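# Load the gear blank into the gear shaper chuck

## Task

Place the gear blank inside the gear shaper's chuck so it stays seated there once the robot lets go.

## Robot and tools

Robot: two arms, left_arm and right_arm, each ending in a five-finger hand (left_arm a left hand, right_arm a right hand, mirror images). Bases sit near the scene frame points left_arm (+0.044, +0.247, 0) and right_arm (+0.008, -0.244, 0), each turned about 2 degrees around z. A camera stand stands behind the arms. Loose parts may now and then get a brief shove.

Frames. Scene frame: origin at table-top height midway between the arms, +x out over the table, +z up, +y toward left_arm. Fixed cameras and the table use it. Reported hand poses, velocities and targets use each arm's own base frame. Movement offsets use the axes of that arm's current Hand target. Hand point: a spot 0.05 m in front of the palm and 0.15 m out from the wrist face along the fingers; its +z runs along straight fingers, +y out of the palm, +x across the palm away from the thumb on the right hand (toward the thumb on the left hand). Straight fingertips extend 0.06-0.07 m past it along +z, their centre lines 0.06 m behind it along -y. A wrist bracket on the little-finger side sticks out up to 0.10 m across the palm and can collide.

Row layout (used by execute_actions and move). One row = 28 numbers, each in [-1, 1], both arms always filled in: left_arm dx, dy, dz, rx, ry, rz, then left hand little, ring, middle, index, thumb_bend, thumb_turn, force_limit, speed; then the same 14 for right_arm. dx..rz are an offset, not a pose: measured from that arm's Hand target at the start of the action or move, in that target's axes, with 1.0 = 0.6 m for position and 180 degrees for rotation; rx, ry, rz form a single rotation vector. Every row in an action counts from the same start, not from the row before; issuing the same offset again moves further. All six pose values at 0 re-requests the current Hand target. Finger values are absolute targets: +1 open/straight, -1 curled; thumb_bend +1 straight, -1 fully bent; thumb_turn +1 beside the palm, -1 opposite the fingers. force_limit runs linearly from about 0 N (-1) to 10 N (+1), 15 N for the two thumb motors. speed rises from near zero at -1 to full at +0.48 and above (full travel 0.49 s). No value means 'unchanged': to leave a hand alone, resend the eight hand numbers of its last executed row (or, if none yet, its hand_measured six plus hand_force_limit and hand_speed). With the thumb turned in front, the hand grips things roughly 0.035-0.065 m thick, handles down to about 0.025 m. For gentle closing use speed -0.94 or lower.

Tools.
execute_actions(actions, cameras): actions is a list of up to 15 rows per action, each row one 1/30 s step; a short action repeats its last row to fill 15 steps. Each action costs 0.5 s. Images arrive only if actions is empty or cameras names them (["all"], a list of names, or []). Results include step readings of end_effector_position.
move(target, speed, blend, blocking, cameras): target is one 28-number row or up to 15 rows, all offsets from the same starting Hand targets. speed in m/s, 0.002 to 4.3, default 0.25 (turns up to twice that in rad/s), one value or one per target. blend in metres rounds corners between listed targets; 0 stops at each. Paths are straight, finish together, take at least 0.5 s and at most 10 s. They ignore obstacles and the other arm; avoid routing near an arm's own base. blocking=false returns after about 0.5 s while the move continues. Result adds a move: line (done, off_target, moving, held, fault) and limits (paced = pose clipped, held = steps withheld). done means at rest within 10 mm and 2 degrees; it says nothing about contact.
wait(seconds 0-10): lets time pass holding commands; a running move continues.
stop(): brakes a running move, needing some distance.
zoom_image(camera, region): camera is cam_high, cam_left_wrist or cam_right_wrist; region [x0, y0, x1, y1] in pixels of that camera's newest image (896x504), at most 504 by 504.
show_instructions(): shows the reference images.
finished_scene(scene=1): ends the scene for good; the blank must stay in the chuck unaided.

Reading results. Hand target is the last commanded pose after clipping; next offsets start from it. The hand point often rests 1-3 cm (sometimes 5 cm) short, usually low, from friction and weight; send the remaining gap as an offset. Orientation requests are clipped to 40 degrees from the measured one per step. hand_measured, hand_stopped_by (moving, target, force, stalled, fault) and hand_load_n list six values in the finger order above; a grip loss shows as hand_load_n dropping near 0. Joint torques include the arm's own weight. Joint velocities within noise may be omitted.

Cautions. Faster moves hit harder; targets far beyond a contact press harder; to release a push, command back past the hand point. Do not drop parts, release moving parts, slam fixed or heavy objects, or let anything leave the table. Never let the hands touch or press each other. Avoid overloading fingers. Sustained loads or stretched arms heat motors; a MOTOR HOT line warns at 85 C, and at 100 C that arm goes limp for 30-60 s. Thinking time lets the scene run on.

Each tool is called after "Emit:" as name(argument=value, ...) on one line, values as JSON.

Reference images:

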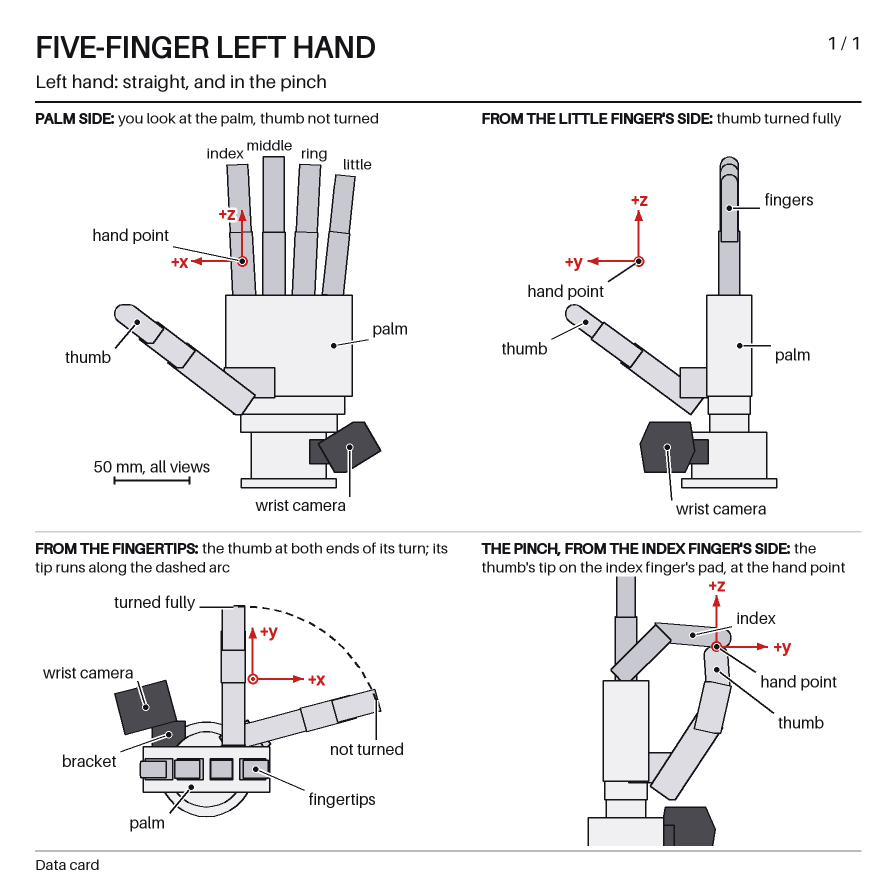

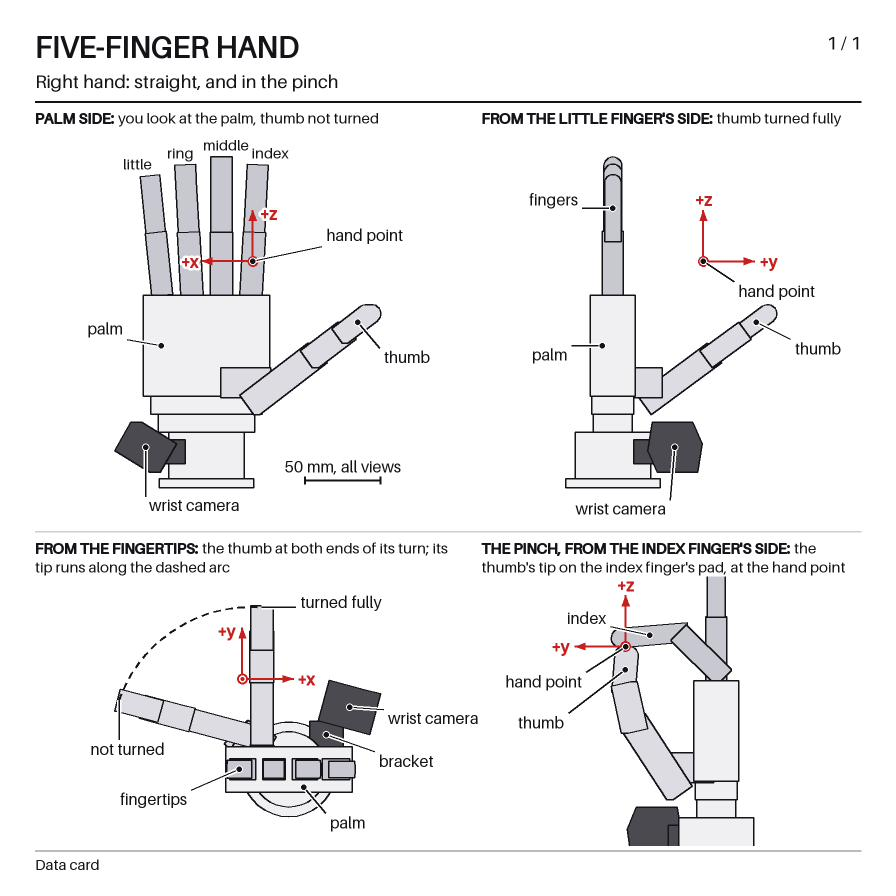

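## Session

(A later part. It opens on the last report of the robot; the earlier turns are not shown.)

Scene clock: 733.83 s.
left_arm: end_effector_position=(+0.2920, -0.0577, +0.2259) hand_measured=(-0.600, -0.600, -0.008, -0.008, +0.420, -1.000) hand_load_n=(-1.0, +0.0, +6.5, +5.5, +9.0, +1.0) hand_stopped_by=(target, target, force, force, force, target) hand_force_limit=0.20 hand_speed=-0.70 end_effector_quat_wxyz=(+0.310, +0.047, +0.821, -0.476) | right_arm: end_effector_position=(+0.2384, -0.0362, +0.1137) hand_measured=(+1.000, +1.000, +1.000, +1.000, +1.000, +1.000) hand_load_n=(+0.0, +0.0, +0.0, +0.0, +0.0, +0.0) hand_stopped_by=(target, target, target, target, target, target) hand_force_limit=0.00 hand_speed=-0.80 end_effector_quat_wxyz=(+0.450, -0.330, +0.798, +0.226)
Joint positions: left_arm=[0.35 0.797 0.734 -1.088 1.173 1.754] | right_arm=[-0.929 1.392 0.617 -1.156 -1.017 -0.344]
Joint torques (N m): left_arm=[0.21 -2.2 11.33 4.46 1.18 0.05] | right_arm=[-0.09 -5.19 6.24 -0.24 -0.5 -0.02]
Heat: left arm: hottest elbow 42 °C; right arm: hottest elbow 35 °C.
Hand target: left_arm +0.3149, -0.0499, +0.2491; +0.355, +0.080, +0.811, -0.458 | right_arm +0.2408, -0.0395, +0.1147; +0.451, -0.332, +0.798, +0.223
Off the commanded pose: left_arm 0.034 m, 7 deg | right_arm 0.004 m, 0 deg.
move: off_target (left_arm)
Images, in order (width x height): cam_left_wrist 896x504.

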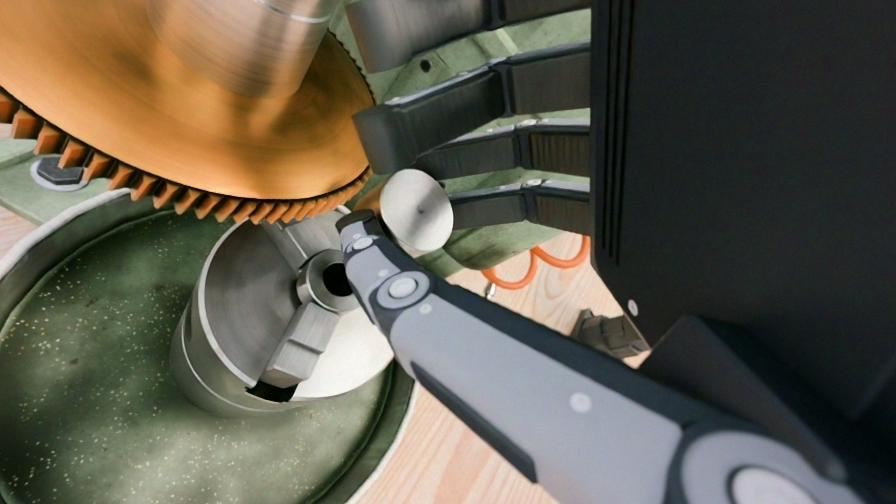

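Emit:
move(target=[0.0325,0.0343,0.0164,0,0,0,-0.6,-0.6,-0.36,-0.36,0.24,-1,0.2,-0.7,0,0,0,0,0,0,1,1,1,1,1,1,0,-0.8], speed=0.06, cameras=["cam_left_wrist"])

Emit:
zoom_image(camera="cam_left_wrist", region=[260, 100, 500, 300])

Scene clock: 749.57 s.
left_arm: end_effector_position=(+0.3011, -0.0582, +0.2147) hand_measured=(-0.600, -0.600, -0.008, -0.008, +0.420, -1.000) hand_load_n=(+0.0, +0.0, +6.5, +6.0, +7.5, +2.0) hand_stopped_by=(target, target, force, force, force, target) hand_force_limit=0.20 hand_speed=-0.70 end_effector_quat_wxyz=(+0.336, +0.071, +0.811, -0.473) | right_arm: end_effector_position=(+0.2384, -0.0362, +0.1137) hand_measured=(+1.000, +1.000, +1.000, +1.000, +1.000, +1.000) hand_load_n=(+0.0, +0.0, +0.0, +0.0, +0.0, +0.0) hand_stopped_by=(target, target, target, target, target, target) hand_force_limit=0.00 hand_speed=-0.80 end_effector_quat_wxyz=(+0.450, -0.330, +0.798, +0.226)
Joint positions: left_arm=[0.346 0.792 0.682 -0.972 1.192 1.756] | right_arm=[-0.929 1.392 0.617 -1.156 -1.017 -0.344]
Joint torques (N m): left_arm=[-0.03 -0.67 9.4 3.73 0.36 -0.03] | right_arm=[-0.15 -5.25 6.24 -0.23 -0.5 -0.02]
Heat: left arm: hottest elbow 44 °C; right arm: hottest elbow 35 °C.
Hand target: left_arm +0.3149, -0.0500, +0.2192; +0.355, +0.080, +0.811, -0.458 | right_arm +0.2408, -0.0395, +0.1147; +0.451, -0.332, +0.798, +0.223
Off the commanded pose: left_arm 0.017 m, 3 deg | right_arm 0.004 m, 0 deg.
move: off_target (left_arm)
Images, in order (width x height): cam_left_wrist 896x504.

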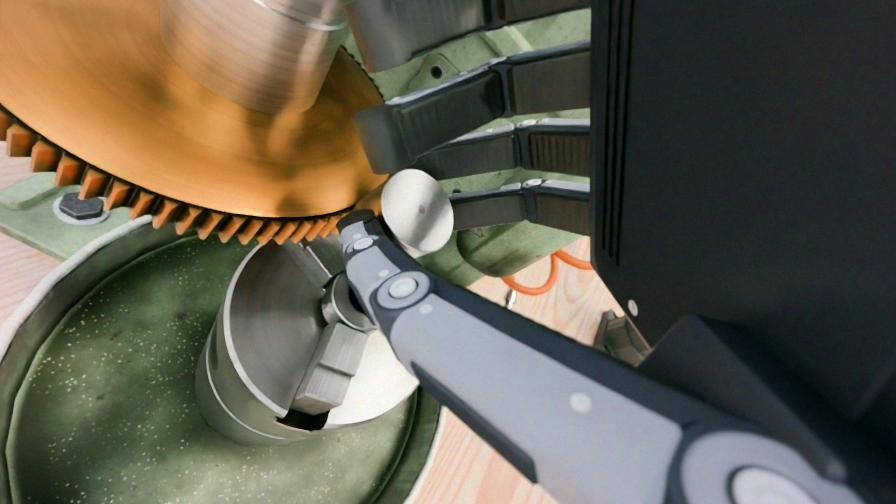

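Scaled by 2.100 from the camera's 896x504 image, which has a finer 1280x720 frame.

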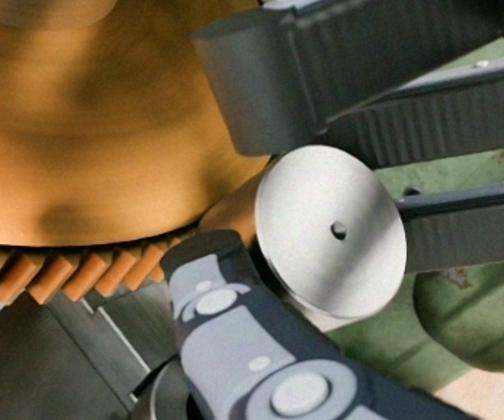

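Emit:
wait(seconds=0, cameras=["all"])

Emit:
zoom_image(camera="cam_high", region=[200, 100, 440, 280])

Emit:
zoom_image(camera="cam_right_wrist", region=[380, 140, 800, 500])

Scene clock: 758.20 s.
left_arm: end_effector_position=(+0.3012, -0.0582, +0.2148) hand_measured=(-0.600, -0.600, -0.008, -0.008, +0.420, -1.000) hand_load_n=(+0.0, +0.0, +6.5, +6.0, +7.5, +2.0) hand_stopped_by=(target, target, force, force, force, target) hand_force_limit=0.20 hand_speed=-0.70 end_effector_quat_wxyz=(+0.336, +0.071, +0.811, -0.473) | right_arm: end_effector_position=(+0.2384, -0.0362, +0.1137) hand_measured=(+1.000, +1.000, +1.000, +1.000, +1.000, +1.000) hand_load_n=(+0.0, +0.0, +0.0, +0.0, +0.0, +0.0) hand_stopped_by=(target, target, target, target, target, target) hand_force_limit=0.00 hand_speed=-0.80 end_effector_quat_wxyz=(+0.450, -0.330, +0.798, +0.226)
Joint positions: left_arm=[0.346 0.792 0.682 -0.972 1.192 1.756] | right_arm=[-0.929 1.392 0.617 -1.156 -1.017 -0.344]
Joint torques (N m): left_arm=[0.15 -0.44 9.39 3.67 0.33 -0.05] | right_arm=[-0.15 -5.19 6.26 -0.23 -0.5 -0.02]
Heat: left arm: hottest elbow 42 °C; right arm: hottest elbow 35 °C.
Hand target: left_arm +0.3150, -0.0500, +0.2194; +0.356, +0.080, +0.811, -0.458 | right_arm +0.2408, -0.0395, +0.1147; +0.451, -0.332, +0.798, +0.223
Off the commanded pose: left_arm 0.017 m, 3 deg | right_arm 0.004 m, 0 deg.

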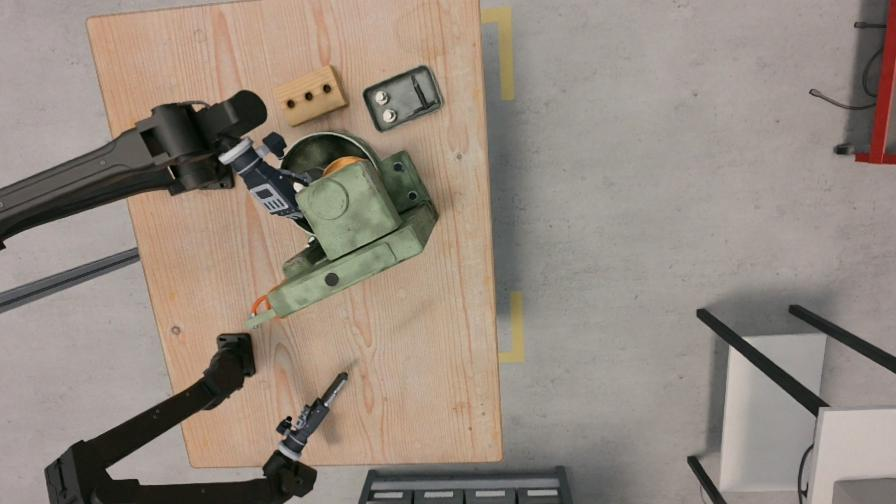

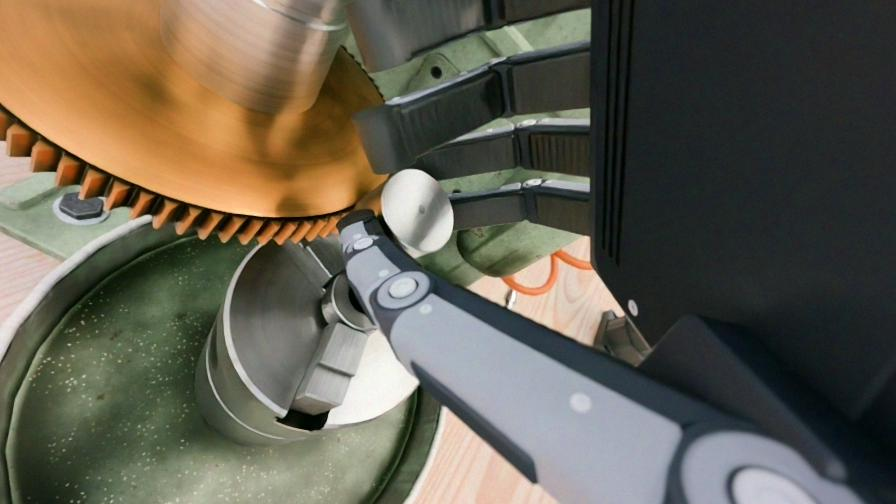

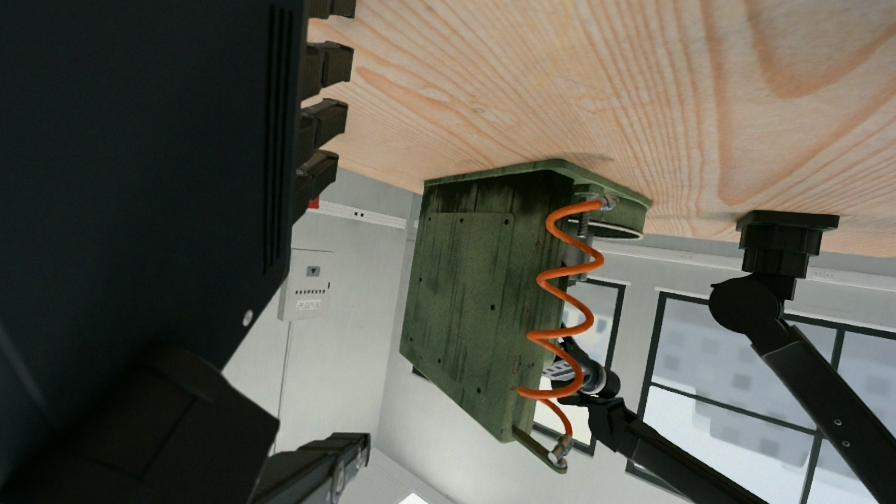

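Scaled by 2.100 from the camera's 896x504 image, which has a finer 1280x720 frame.

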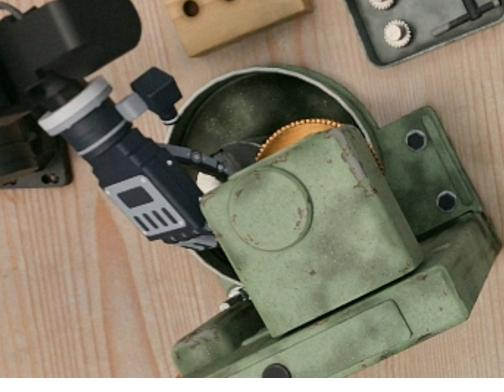

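Scaled by 1.200 from the camera's 896x504 image, which has a finer 1280x720 frame.

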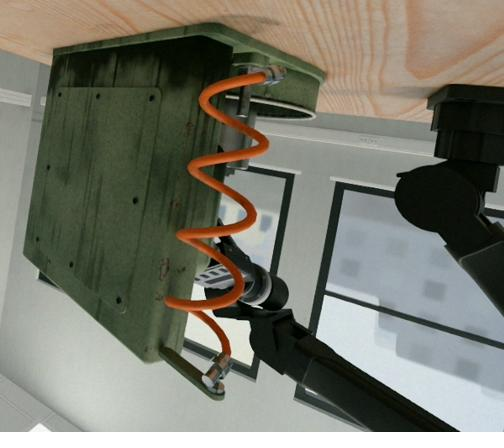

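Emit:
zoom_image(camera="cam_left_wrist", region=[350, 150, 480, 270])

Scaled by 3.877 from the camera's 896x504 image, which has a finer 1280x720 frame.

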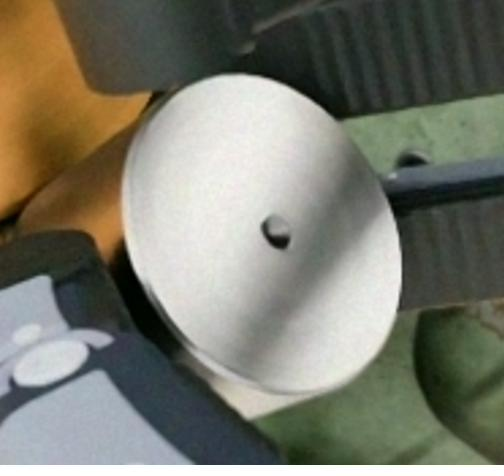

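Emit:
zoom_image(camera="cam_left_wrist", region=[335, 160, 415, 220])

Emit:
zoom_image(camera="cam_left_wrist", region=[310, 240, 400, 340])

Scaled by 6.300 from the camera's 896x504 image, which has a finer 1280x720 frame.

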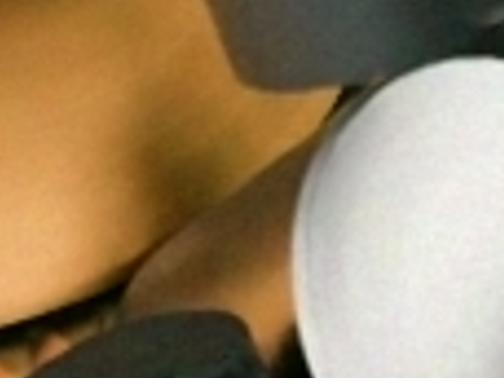

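Scaled by 5.040 from the camera's 896x504 image, which has a finer 1280x720 frame.

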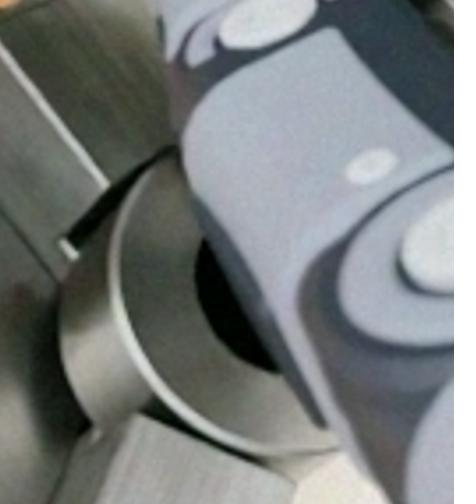

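Emit:
zoom_image(camera="cam_left_wrist", region=[180, 230, 340, 450])

Scaled by 2.291 from the camera's 896x504 image, which has a finer 1280x720 frame.

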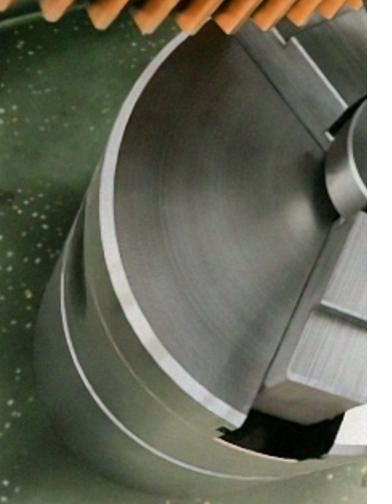

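Emit:
move(target=[[-0.0218,-0.0534,-0.0215,-0.0088,0.0804,-0.0243,-0.6,-0.6,-0.36,-0.36,0.24,-1,0.2,-0.7,0,0,0,0,0,0,1,1,1,1,1,1,0,-0.8],[0.0052,-0.0248,-0.0078,-0.0088,0.0804,-0.0243,-0.6,-0.6,-0.36,-0.36,0.24,-1,0.2,-0.7,0,0,0,0,0,0,1,1,1,1,1,1,0,-0.8]], speed=0.06, cameras=["cam_left_wrist"])

Emit:
zoom_image(camera="cam_left_wrist", region=[250, 130, 480, 340])

Scene clock: 883.33 s.
left_arm: end_effector_position=(+0.2875, -0.0591, +0.2270) hand_measured=(-0.600, -0.600, -0.008, -0.008, +0.420, -1.000) hand_load_n=(+0.0, +0.0, +3.0, +6.0, +7.0, +0.5) hand_stopped_by=(target, target, force, force, force, target) hand_force_limit=0.20 hand_speed=-0.70 end_effector_quat_wxyz=(+0.215, +0.088, +0.861, -0.453) | right_arm: end_effector_position=(+0.2384, -0.0362, +0.1137) hand_measured=(+1.000, +1.000, +1.000, +1.000, +1.000, +1.000) hand_load_n=(+0.0, +0.0, +0.0, +0.0, +0.0, +0.0) hand_stopped_by=(target, target, target, target, target, target) hand_force_limit=0.00 hand_speed=-0.80 end_effector_quat_wxyz=(+0.450, -0.330, +0.798, +0.226)
Joint positions: left_arm=[0.274 0.95 0.891 -1.394 1.046 1.98] | right_arm=[-0.929 1.392 0.617 -1.156 -1.017 -0.344]
Joint torques (N m): left_arm=[-1.38 -2.08 9.13 2.92 0.95 -0.01] | right_arm=[-0.09 -5.19 6.24 -0.21 -0.5 -0.02]
Heat: left arm: hottest elbow 39 °C; right arm: hottest elbow 35 °C.
Hand target: left_arm +0.3035, -0.0553, +0.2289; +0.234, +0.101, +0.858, -0.446 | right_arm +0.2408, -0.0395, +0.1147; +0.451, -0.332, +0.798, +0.223
Off the commanded pose: left_arm 0.017 m, 3 deg | right_arm 0.004 m, 0 deg.
move: off_target (left_arm)
Images, in order (width x height): cam_left_wrist 896x504.

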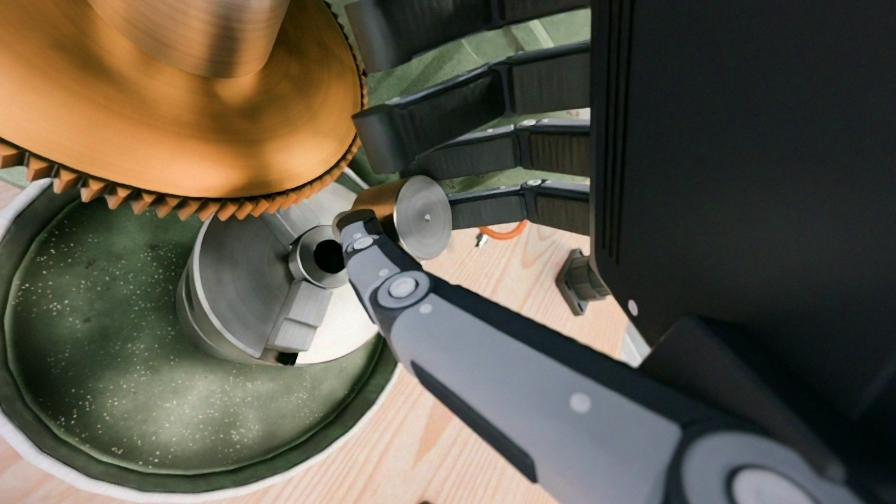

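Scaled by 2.191 from the camera's 896x504 image, which has a finer 1280x720 frame.

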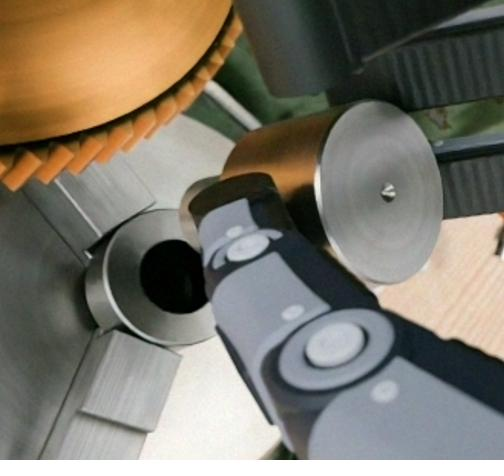

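Emit:
execute_actions(actions=[])

Scene clock: 896.97 s.
left_arm: end_effector_position=(+0.2876, -0.0591, +0.2271) hand_measured=(-0.600, -0.600, -0.008, -0.008, +0.420, -1.000) hand_load_n=(+0.0, +0.0, +3.0, +6.0, +6.5, +1.0) hand_stopped_by=(target, target, force, force, force, target) hand_force_limit=0.20 hand_speed=-0.70 end_effector_quat_wxyz=(+0.216, +0.088, +0.861, -0.452) | right_arm: end_effector_position=(+0.2384, -0.0362, +0.1137) hand_measured=(+1.000, +1.000, +1.000, +1.000, +1.000, +1.000) hand_load_n=(+0.0, +0.0, +0.0, +0.0, +0.0, +0.0) hand_stopped_by=(target, target, target, target, target, target) hand_force_limit=0.00 hand_speed=-0.80 end_effector_quat_wxyz=(+0.450, -0.330, +0.798, +0.226)
Joint positions: left_arm=[0.274 0.95 0.891 -1.394 1.046 1.981] | right_arm=[-0.929 1.392 0.617 -1.156 -1.017 -0.344]
Joint velocities: within noise
Joint torques (N m): left_arm=[-0.91 -2.26 9.06 2.93 0.98 0.02] | right_arm=[-0.15 -5.19 6.24 -0.23 -0.5 -0.02]
Motor temperatures (°C): left_arm=[28 27 40 26 29 26] | right_arm=[26 28 35 25 27 24]
Heat: left arm: hottest elbow 40 °C; right arm: hottest elbow 35 °C.
Hand target: left_arm +0.3035, -0.0553, +0.2289; +0.234, +0.101, +0.858, -0.446 | right_arm +0.2408, -0.0395, +0.1147; +0.451, -0.332, +0.798, +0.223
Off the commanded pose: left_arm 0.016 m, 3 deg | right_arm 0.004 m, 0 deg.

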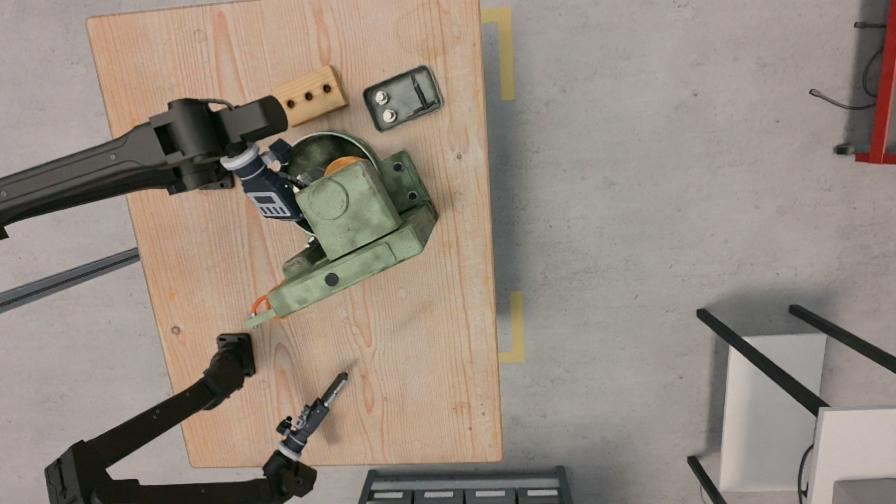

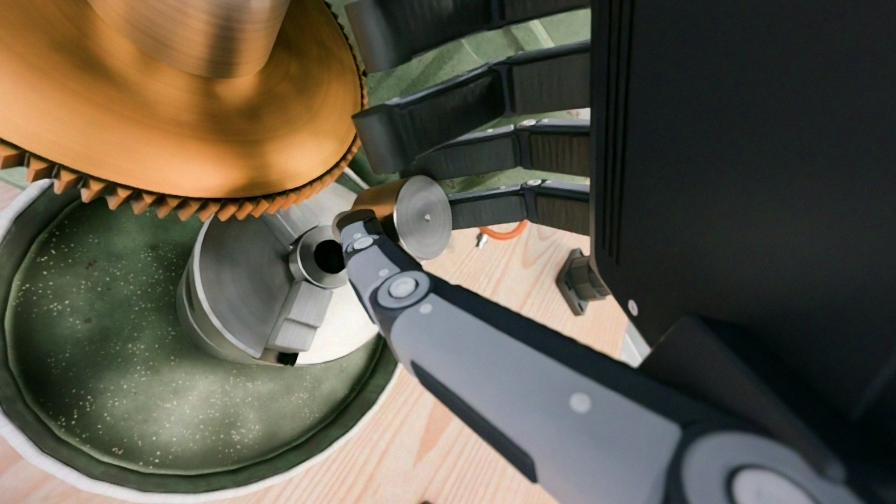

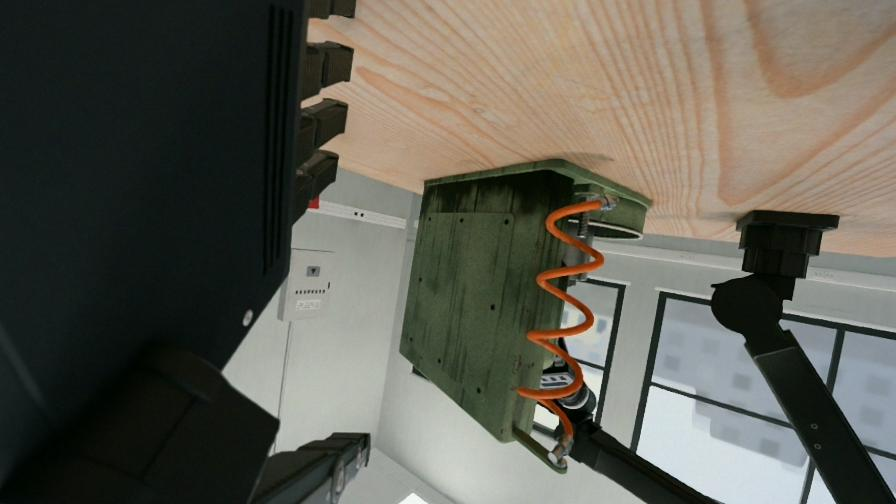

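Emit:
zoom_image(camera="cam_left_wrist", region=[270, 150, 470, 290])

Scaled by 2.520 from the camera's 896x504 image, which has a finer 1280x720 frame.

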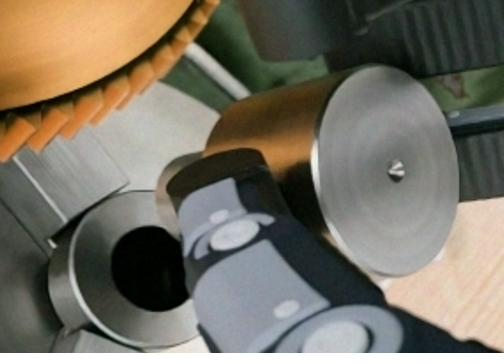

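Emit:
zoom_image(camera="cam_left_wrist", region=[330, 165, 470, 265])

Emit:
zoom_image(camera="cam_left_wrist", region=[270, 200, 370, 300])

Scaled by 3.600 from the camera's 896x504 image, which has a finer 1280x720 frame.

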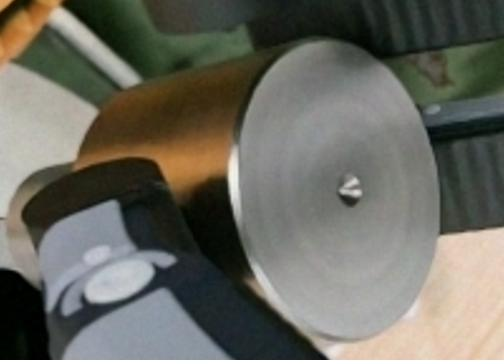

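Scaled by 5.040 from the camera's 896x504 image, which has a finer 1280x720 frame.

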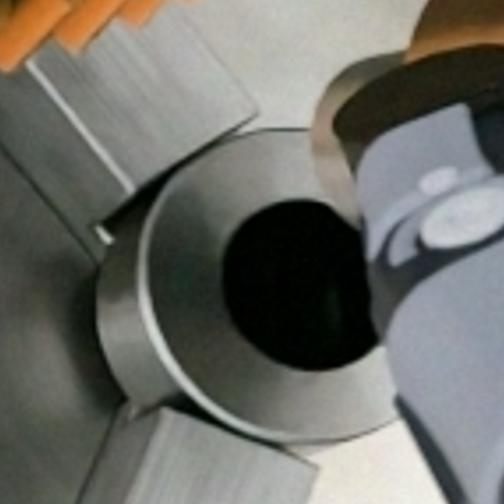

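Emit:
wait(seconds=0.1, cameras=["cam_high", "cam_left_wrist"])

Emit:
zoom_image(camera="cam_high", region=[210, 120, 410, 280])

Scene clock: 974.30 s.
left_arm: end_effector_position=(+0.2876, -0.0591, +0.2271) hand_measured=(-0.600, -0.600, -0.008, -0.008, +0.420, -1.000) hand_load_n=(+0.0, -0.5, +3.0, +6.0, +7.0, +1.0) hand_stopped_by=(target, target, force, force, force, target) hand_force_limit=0.20 hand_speed=-0.70 end_effector_quat_wxyz=(+0.216, +0.088, +0.861, -0.452) | right_arm: end_effector_position=(+0.2384, -0.0362, +0.1137) hand_measured=(+1.000, +1.000, +1.000, +1.000, +1.000, +1.000) hand_load_n=(+0.0, +0.0, +0.0, +0.0, +0.0, +0.0) hand_stopped_by=(target, target, target, target, target, target) hand_force_limit=0.00 hand_speed=-0.80 end_effector_quat_wxyz=(+0.450, -0.330, +0.798, +0.226)
Joint positions: left_arm=[0.274 0.95 0.891 -1.394 1.046 1.981] | right_arm=[-0.929 1.392 0.617 -1.156 -1.017 -0.344]
Joint torques (N m): left_arm=[-0.73 -2.2 9.05 3.07 0.99 0.05] | right_arm=[-0.15 -5.19 6.23 -0.24 -0.5 -0.02]
Heat: left arm: hottest elbow 42 °C; right arm: hottest elbow 35 °C.
Hand target: left_arm +0.3035, -0.0553, +0.2289; +0.234, +0.101, +0.858, -0.446 | right_arm +0.2408, -0.0395, +0.1147; +0.451, -0.332, +0.798, +0.223
Off the commanded pose: left_arm 0.016 m, 3 deg | right_arm 0.004 m, 0 deg.
wait: 0.10 s; at rest from the start
Images, in order (width x height): cam_high 896x504, cam_left_wrist 896x504.

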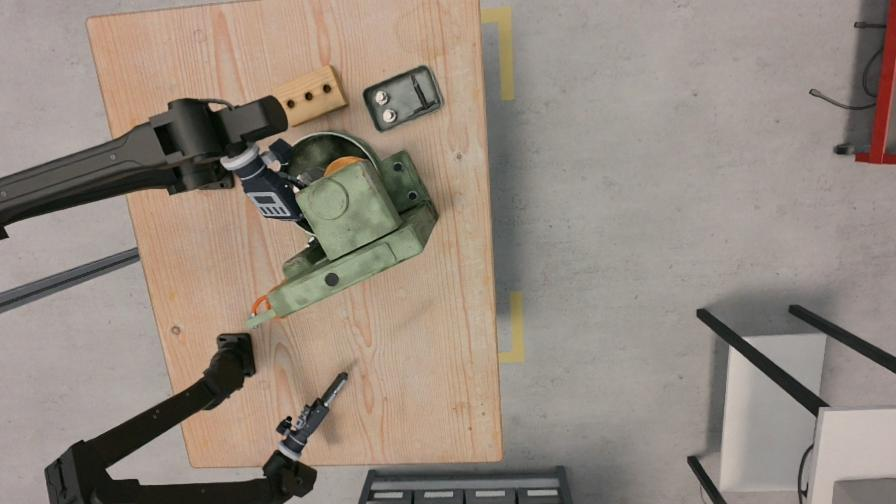

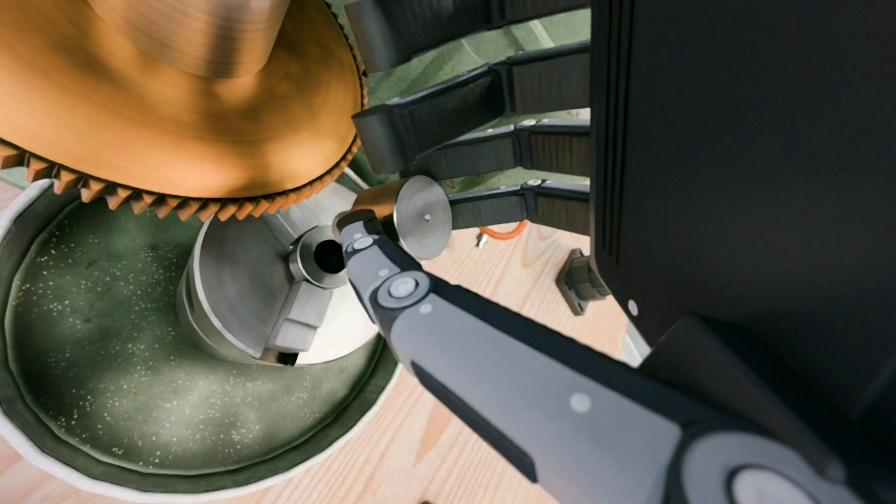

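Scaled by 2.520 from the camera's 896x504 image, which has a finer 1280x720 frame.

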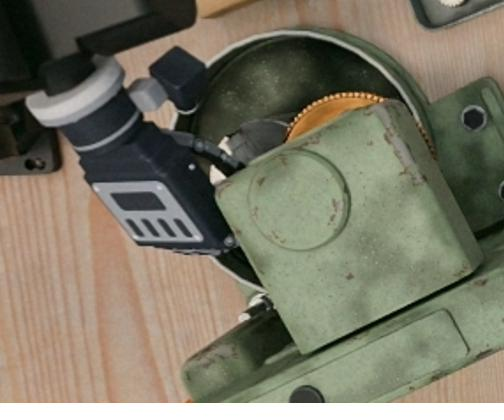

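Emit:
move(target=[0.0321,0.0157,0.0195,0,0,0,-0.6,-0.6,-0.36,-0.36,0.24,-1,0.2,-0.7,0,0,0,0,0,0,1,1,1,1,1,1,0,-0.8], speed=0.05, cameras=["cam_left_wrist"])

Emit:
zoom_image(camera="cam_left_wrist", region=[270, 170, 470, 310])

Scene clock: 1043.83 s.
left_arm: end_effector_position=(+0.2918, -0.0591, +0.2059) hand_measured=(-0.600, -0.600, -0.008, -0.008, +0.420, -1.000) hand_load_n=(+0.0, +0.0, +3.0, +5.5, +6.5, +0.0) hand_stopped_by=(target, target, force, force, force, target) hand_force_limit=0.20 hand_speed=-0.70 end_effector_quat_wxyz=(+0.228, +0.098, +0.859, -0.448) | right_arm: end_effector_position=(+0.2384, -0.0362, +0.1137) hand_measured=(+1.000, +1.000, +1.000, +1.000, +1.000, +1.000) hand_load_n=(+0.0, +0.0, +0.0, +0.0, +0.0, +0.0) hand_stopped_by=(target, target, target, target, target, target) hand_force_limit=0.00 hand_speed=-0.80 end_effector_quat_wxyz=(+0.450, -0.330, +0.798, +0.226)
Joint positions: left_arm=[0.27 0.946 0.831 -1.303 1.046 1.98] | right_arm=[-0.929 1.392 0.617 -1.156 -1.017 -0.344]
Joint torques (N m): left_arm=[-0.44 -3.72 8.03 1.85 0.91 -0.1] | right_arm=[-0.15 -5.25 6.24 -0.23 -0.5 -0.03]
Heat: left arm: hottest elbow 42 °C; right arm: hottest elbow 35 °C.
Hand target: left_arm +0.2940, -0.0600, +0.2069; +0.234, +0.101, +0.858, -0.446 | right_arm +0.2408, -0.0395, +0.1147; +0.451, -0.332, +0.798, +0.223
Off the commanded pose: left_arm 0.003 m, 1 deg | right_arm 0.004 m, 0 deg.
move: done
Images, in order (width x height): cam_left_wrist 896x504.

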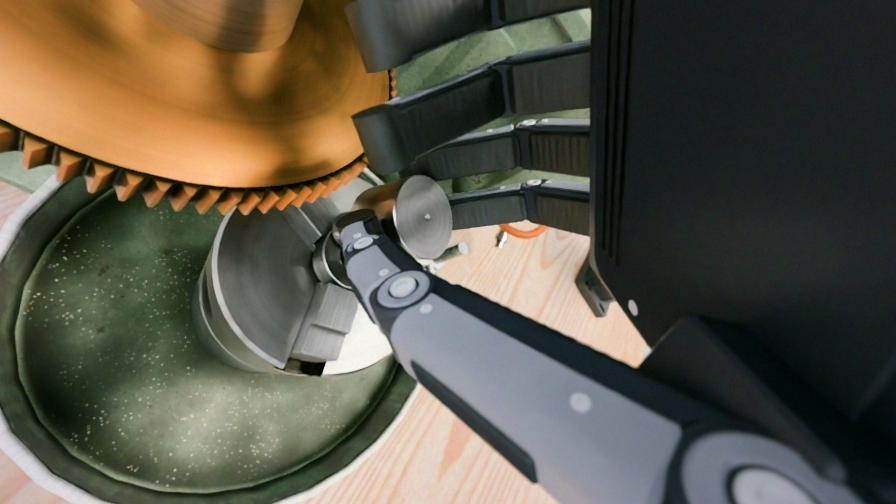

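Scaled by 2.520 from the camera's 896x504 image, which has a finer 1280x720 frame.

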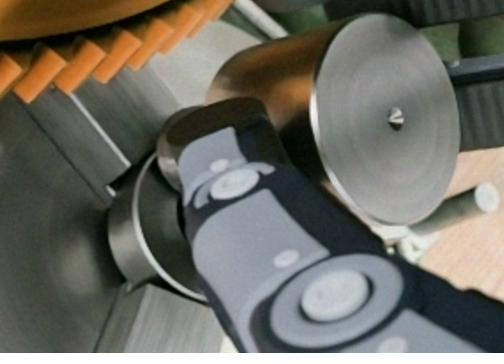

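Emit:
zoom_image(camera="cam_left_wrist", region=[290, 190, 390, 310])

Scaled by 4.200 from the camera's 896x504 image, which has a finer 1280x720 frame.

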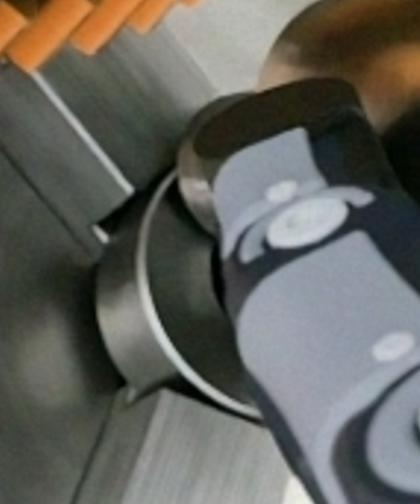

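Emit:
zoom_image(camera="cam_left_wrist", region=[305, 220, 365, 300])

Scaled by 6.300 from the camera's 896x504 image, which has a finer 1280x720 frame.

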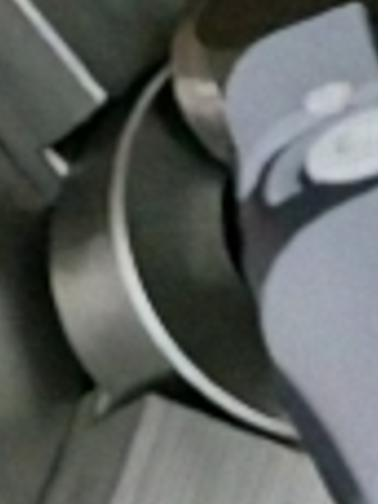

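Emit:
move(target=[0.02217,-0.00492,0.00537,0,0,0,-0.6,-0.6,-0.36,-0.36,0.24,-1,0.2,-0.7,0,0,0,0,0,0,1,1,1,1,1,1,0,-0.8], speed=0.05, cameras=["cam_left_wrist", "cam_high"])

Emit:
zoom_image(camera="cam_left_wrist", region=[290, 180, 390, 300])

Emit:
zoom_image(camera="cam_high", region=[230, 130, 330, 230])

Scene clock: 1107.83 s.
left_arm: end_effector_position=(+0.2854, -0.0611, +0.2049) hand_measured=(-0.600, -0.600, -0.008, -0.008, +0.420, -1.000) hand_load_n=(+0.0, +0.0, +3.0, +5.5, +6.5, +0.0) hand_stopped_by=(target, target, force, force, force, target) hand_force_limit=0.20 hand_speed=-0.70 end_effector_quat_wxyz=(+0.240, +0.104, +0.857, -0.443) | right_arm: end_effector_position=(+0.2384, -0.0362, +0.1137) hand_measured=(+1.000, +1.000, +1.000, +1.000, +1.000, +1.000) hand_load_n=(+0.0, +0.0, +0.0, +0.0, +0.0, +0.0) hand_stopped_by=(target, target, target, target, target, target) hand_force_limit=0.00 hand_speed=-0.80 end_effector_quat_wxyz=(+0.450, -0.330, +0.798, +0.226)
Joint positions: left_arm=[0.269 0.905 0.803 -1.283 1.046 1.974] | right_arm=[-0.929 1.392 0.617 -1.156 -1.017 -0.344]
Joint torques (N m): left_arm=[-1.38 -2.78 7.27 1.58 0.86 -0.27] | right_arm=[-0.09 -5.25 6.24 -0.23 -0.5 -0.02]
Heat: left arm: hottest elbow 39 °C; right arm: hottest elbow 35 °C.
Hand target: left_arm +0.2823, -0.0648, +0.2011; +0.234, +0.101, +0.858, -0.446 | right_arm +0.2408, -0.0395, +0.1147; +0.451, -0.332, +0.798, +0.223
Off the commanded pose: left_arm 0.006 m, 1 deg | right_arm 0.004 m, 0 deg.
move: done
Images, in order (width x height): cam_high 896x504, cam_left_wrist 896x504.

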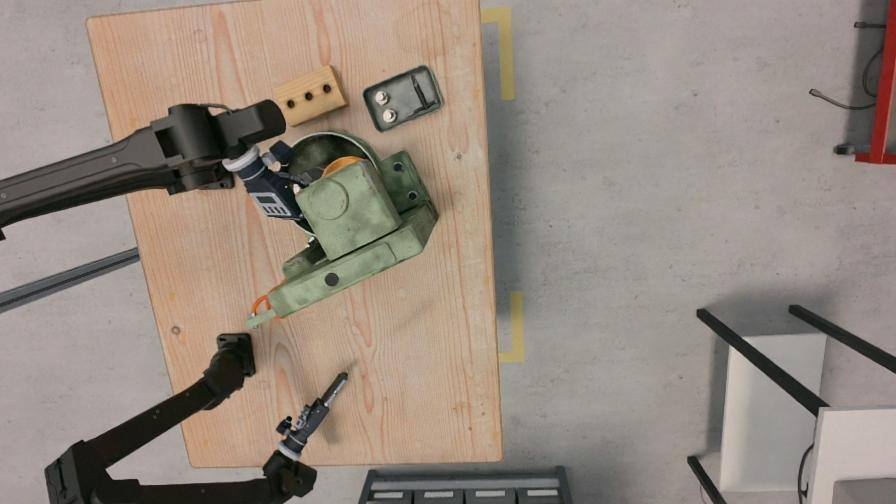

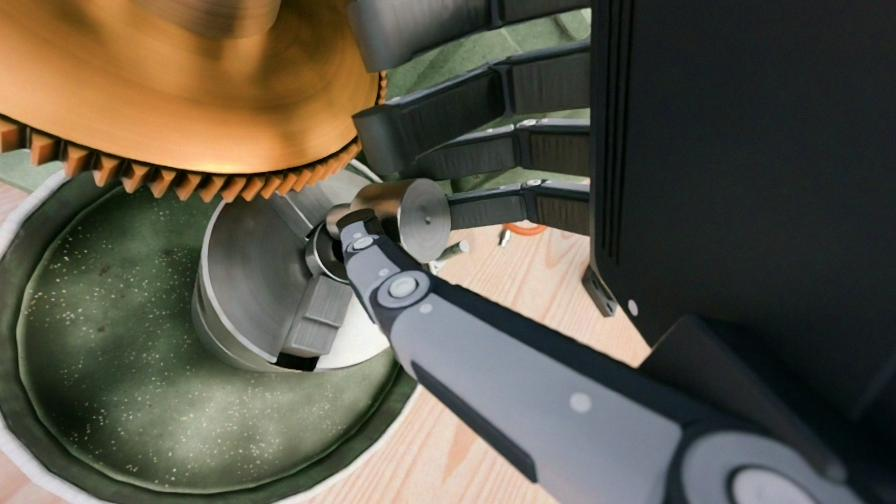

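Scaled by 4.200 from the camera's 896x504 image, which has a finer 1280x720 frame.

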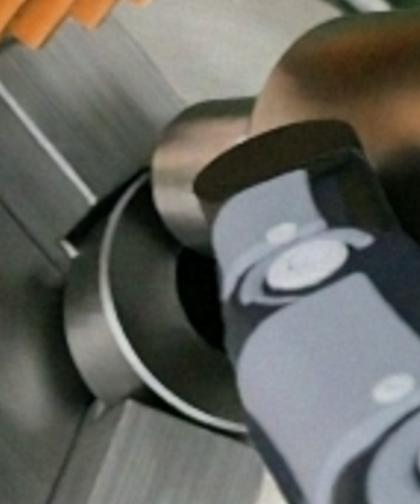

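Scaled by 5.040 from the camera's 896x504 image, which has a finer 1280x720 frame.

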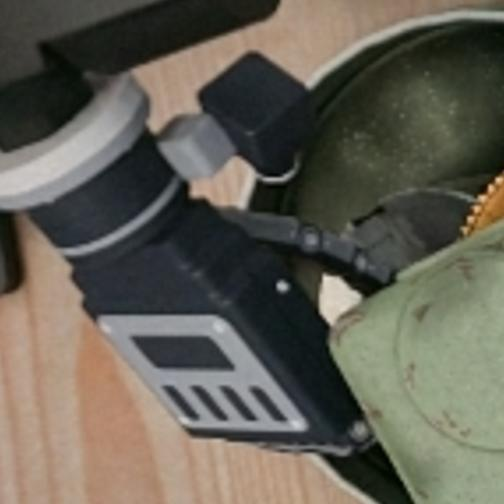

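Emit:
zoom_image(camera="cam_left_wrist", region=[310, 165, 470, 275])

Scaled by 3.150 from the camera's 896x504 image, which has a finer 1280x720 frame.

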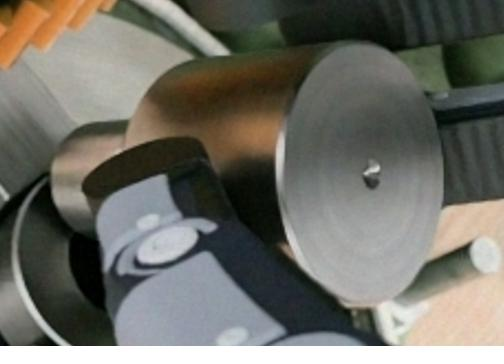

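Emit:
zoom_image(camera="cam_left_wrist", region=[305, 195, 365, 255])

Scaled by 8.400 from the camera's 896x504 image, which has a finer 1280x720 frame.

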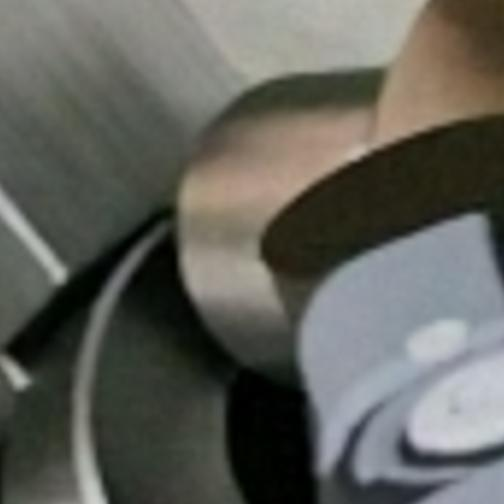

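Emit:
move(target=[-0.0218,-0.0196,-0.0207,0,0,0,-0.6,-0.6,-0.36,-0.36,0.24,-1,0.2,-0.7,0,0,0,0,0,0,1,1,1,1,1,1,0,-0.8], speed=0.05, cameras=["cam_left_wrist"])

Emit:
zoom_image(camera="cam_left_wrist", region=[290, 180, 390, 300])

Emit:
zoom_image(camera="cam_left_wrist", region=[310, 165, 470, 275])

Scene clock: 1279.80 s.
left_arm: end_effector_position=(+0.2751, -0.0640, +0.2034) hand_measured=(-0.600, -0.600, -0.008, -0.008, +0.420, -1.000) hand_load_n=(+0.0, +0.0, +3.0, +6.0, +7.5, +0.5) hand_stopped_by=(target, target, force, force, force, target) hand_force_limit=0.20 hand_speed=-0.70 end_effector_quat_wxyz=(+0.221, +0.092, +0.860, -0.451) | right_arm: end_effector_position=(+0.2384, -0.0362, +0.1137) hand_measured=(+1.000, +1.000, +1.000, +1.000, +1.000, +1.000) hand_load_n=(+0.0, +0.0, +0.0, +0.0, +0.0, +0.0) hand_stopped_by=(target, target, target, target, target, target) hand_force_limit=0.00 hand_speed=-0.80 end_effector_quat_wxyz=(+0.450, -0.330, +0.798, +0.226)
Joint positions: left_arm=[0.269 0.905 0.803 -1.33 1.046 1.973] | right_arm=[-0.929 1.392 0.617 -1.156 -1.017 -0.344]
Joint torques (N m): left_arm=[-0.62 -2.61 11.66 0.39 0.92 -0.05] | right_arm=[-0.09 -5.25 6.24 -0.23 -0.5 -0.02]
Heat: left arm: hottest elbow 38 °C; right arm: hottest elbow 35 °C.
Hand target: left_arm +0.2854, -0.0610, +0.2220; +0.234, +0.101, +0.858, -0.446 | right_arm +0.2408, -0.0395, +0.1147; +0.451, -0.332, +0.798, +0.223
Off the commanded pose: left_arm 0.021 m, 2 deg | right_arm 0.004 m, 0 deg.
move: off_target (left_arm)
Images, in order (width x height): cam_left_wrist 896x504.

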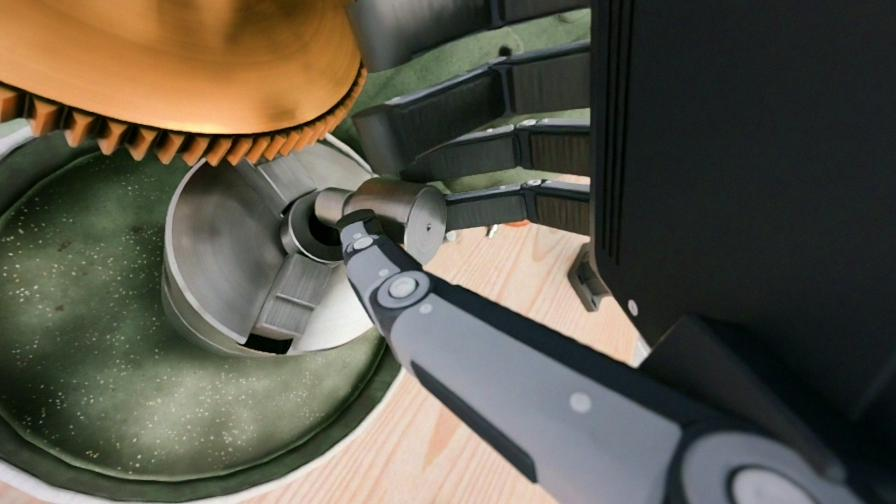

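Scaled by 4.200 from the camera's 896x504 image, which has a finer 1280x720 frame.

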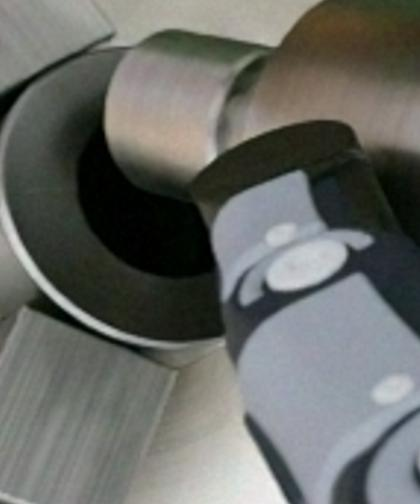

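Scaled by 3.150 from the camera's 896x504 image, which has a finer 1280x720 frame.

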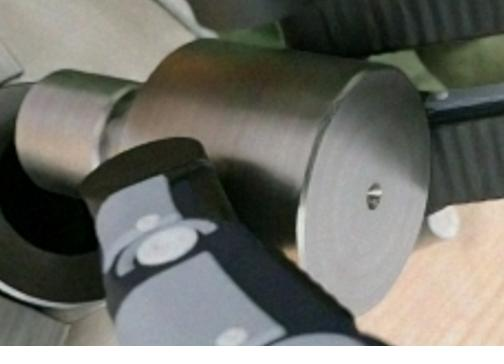

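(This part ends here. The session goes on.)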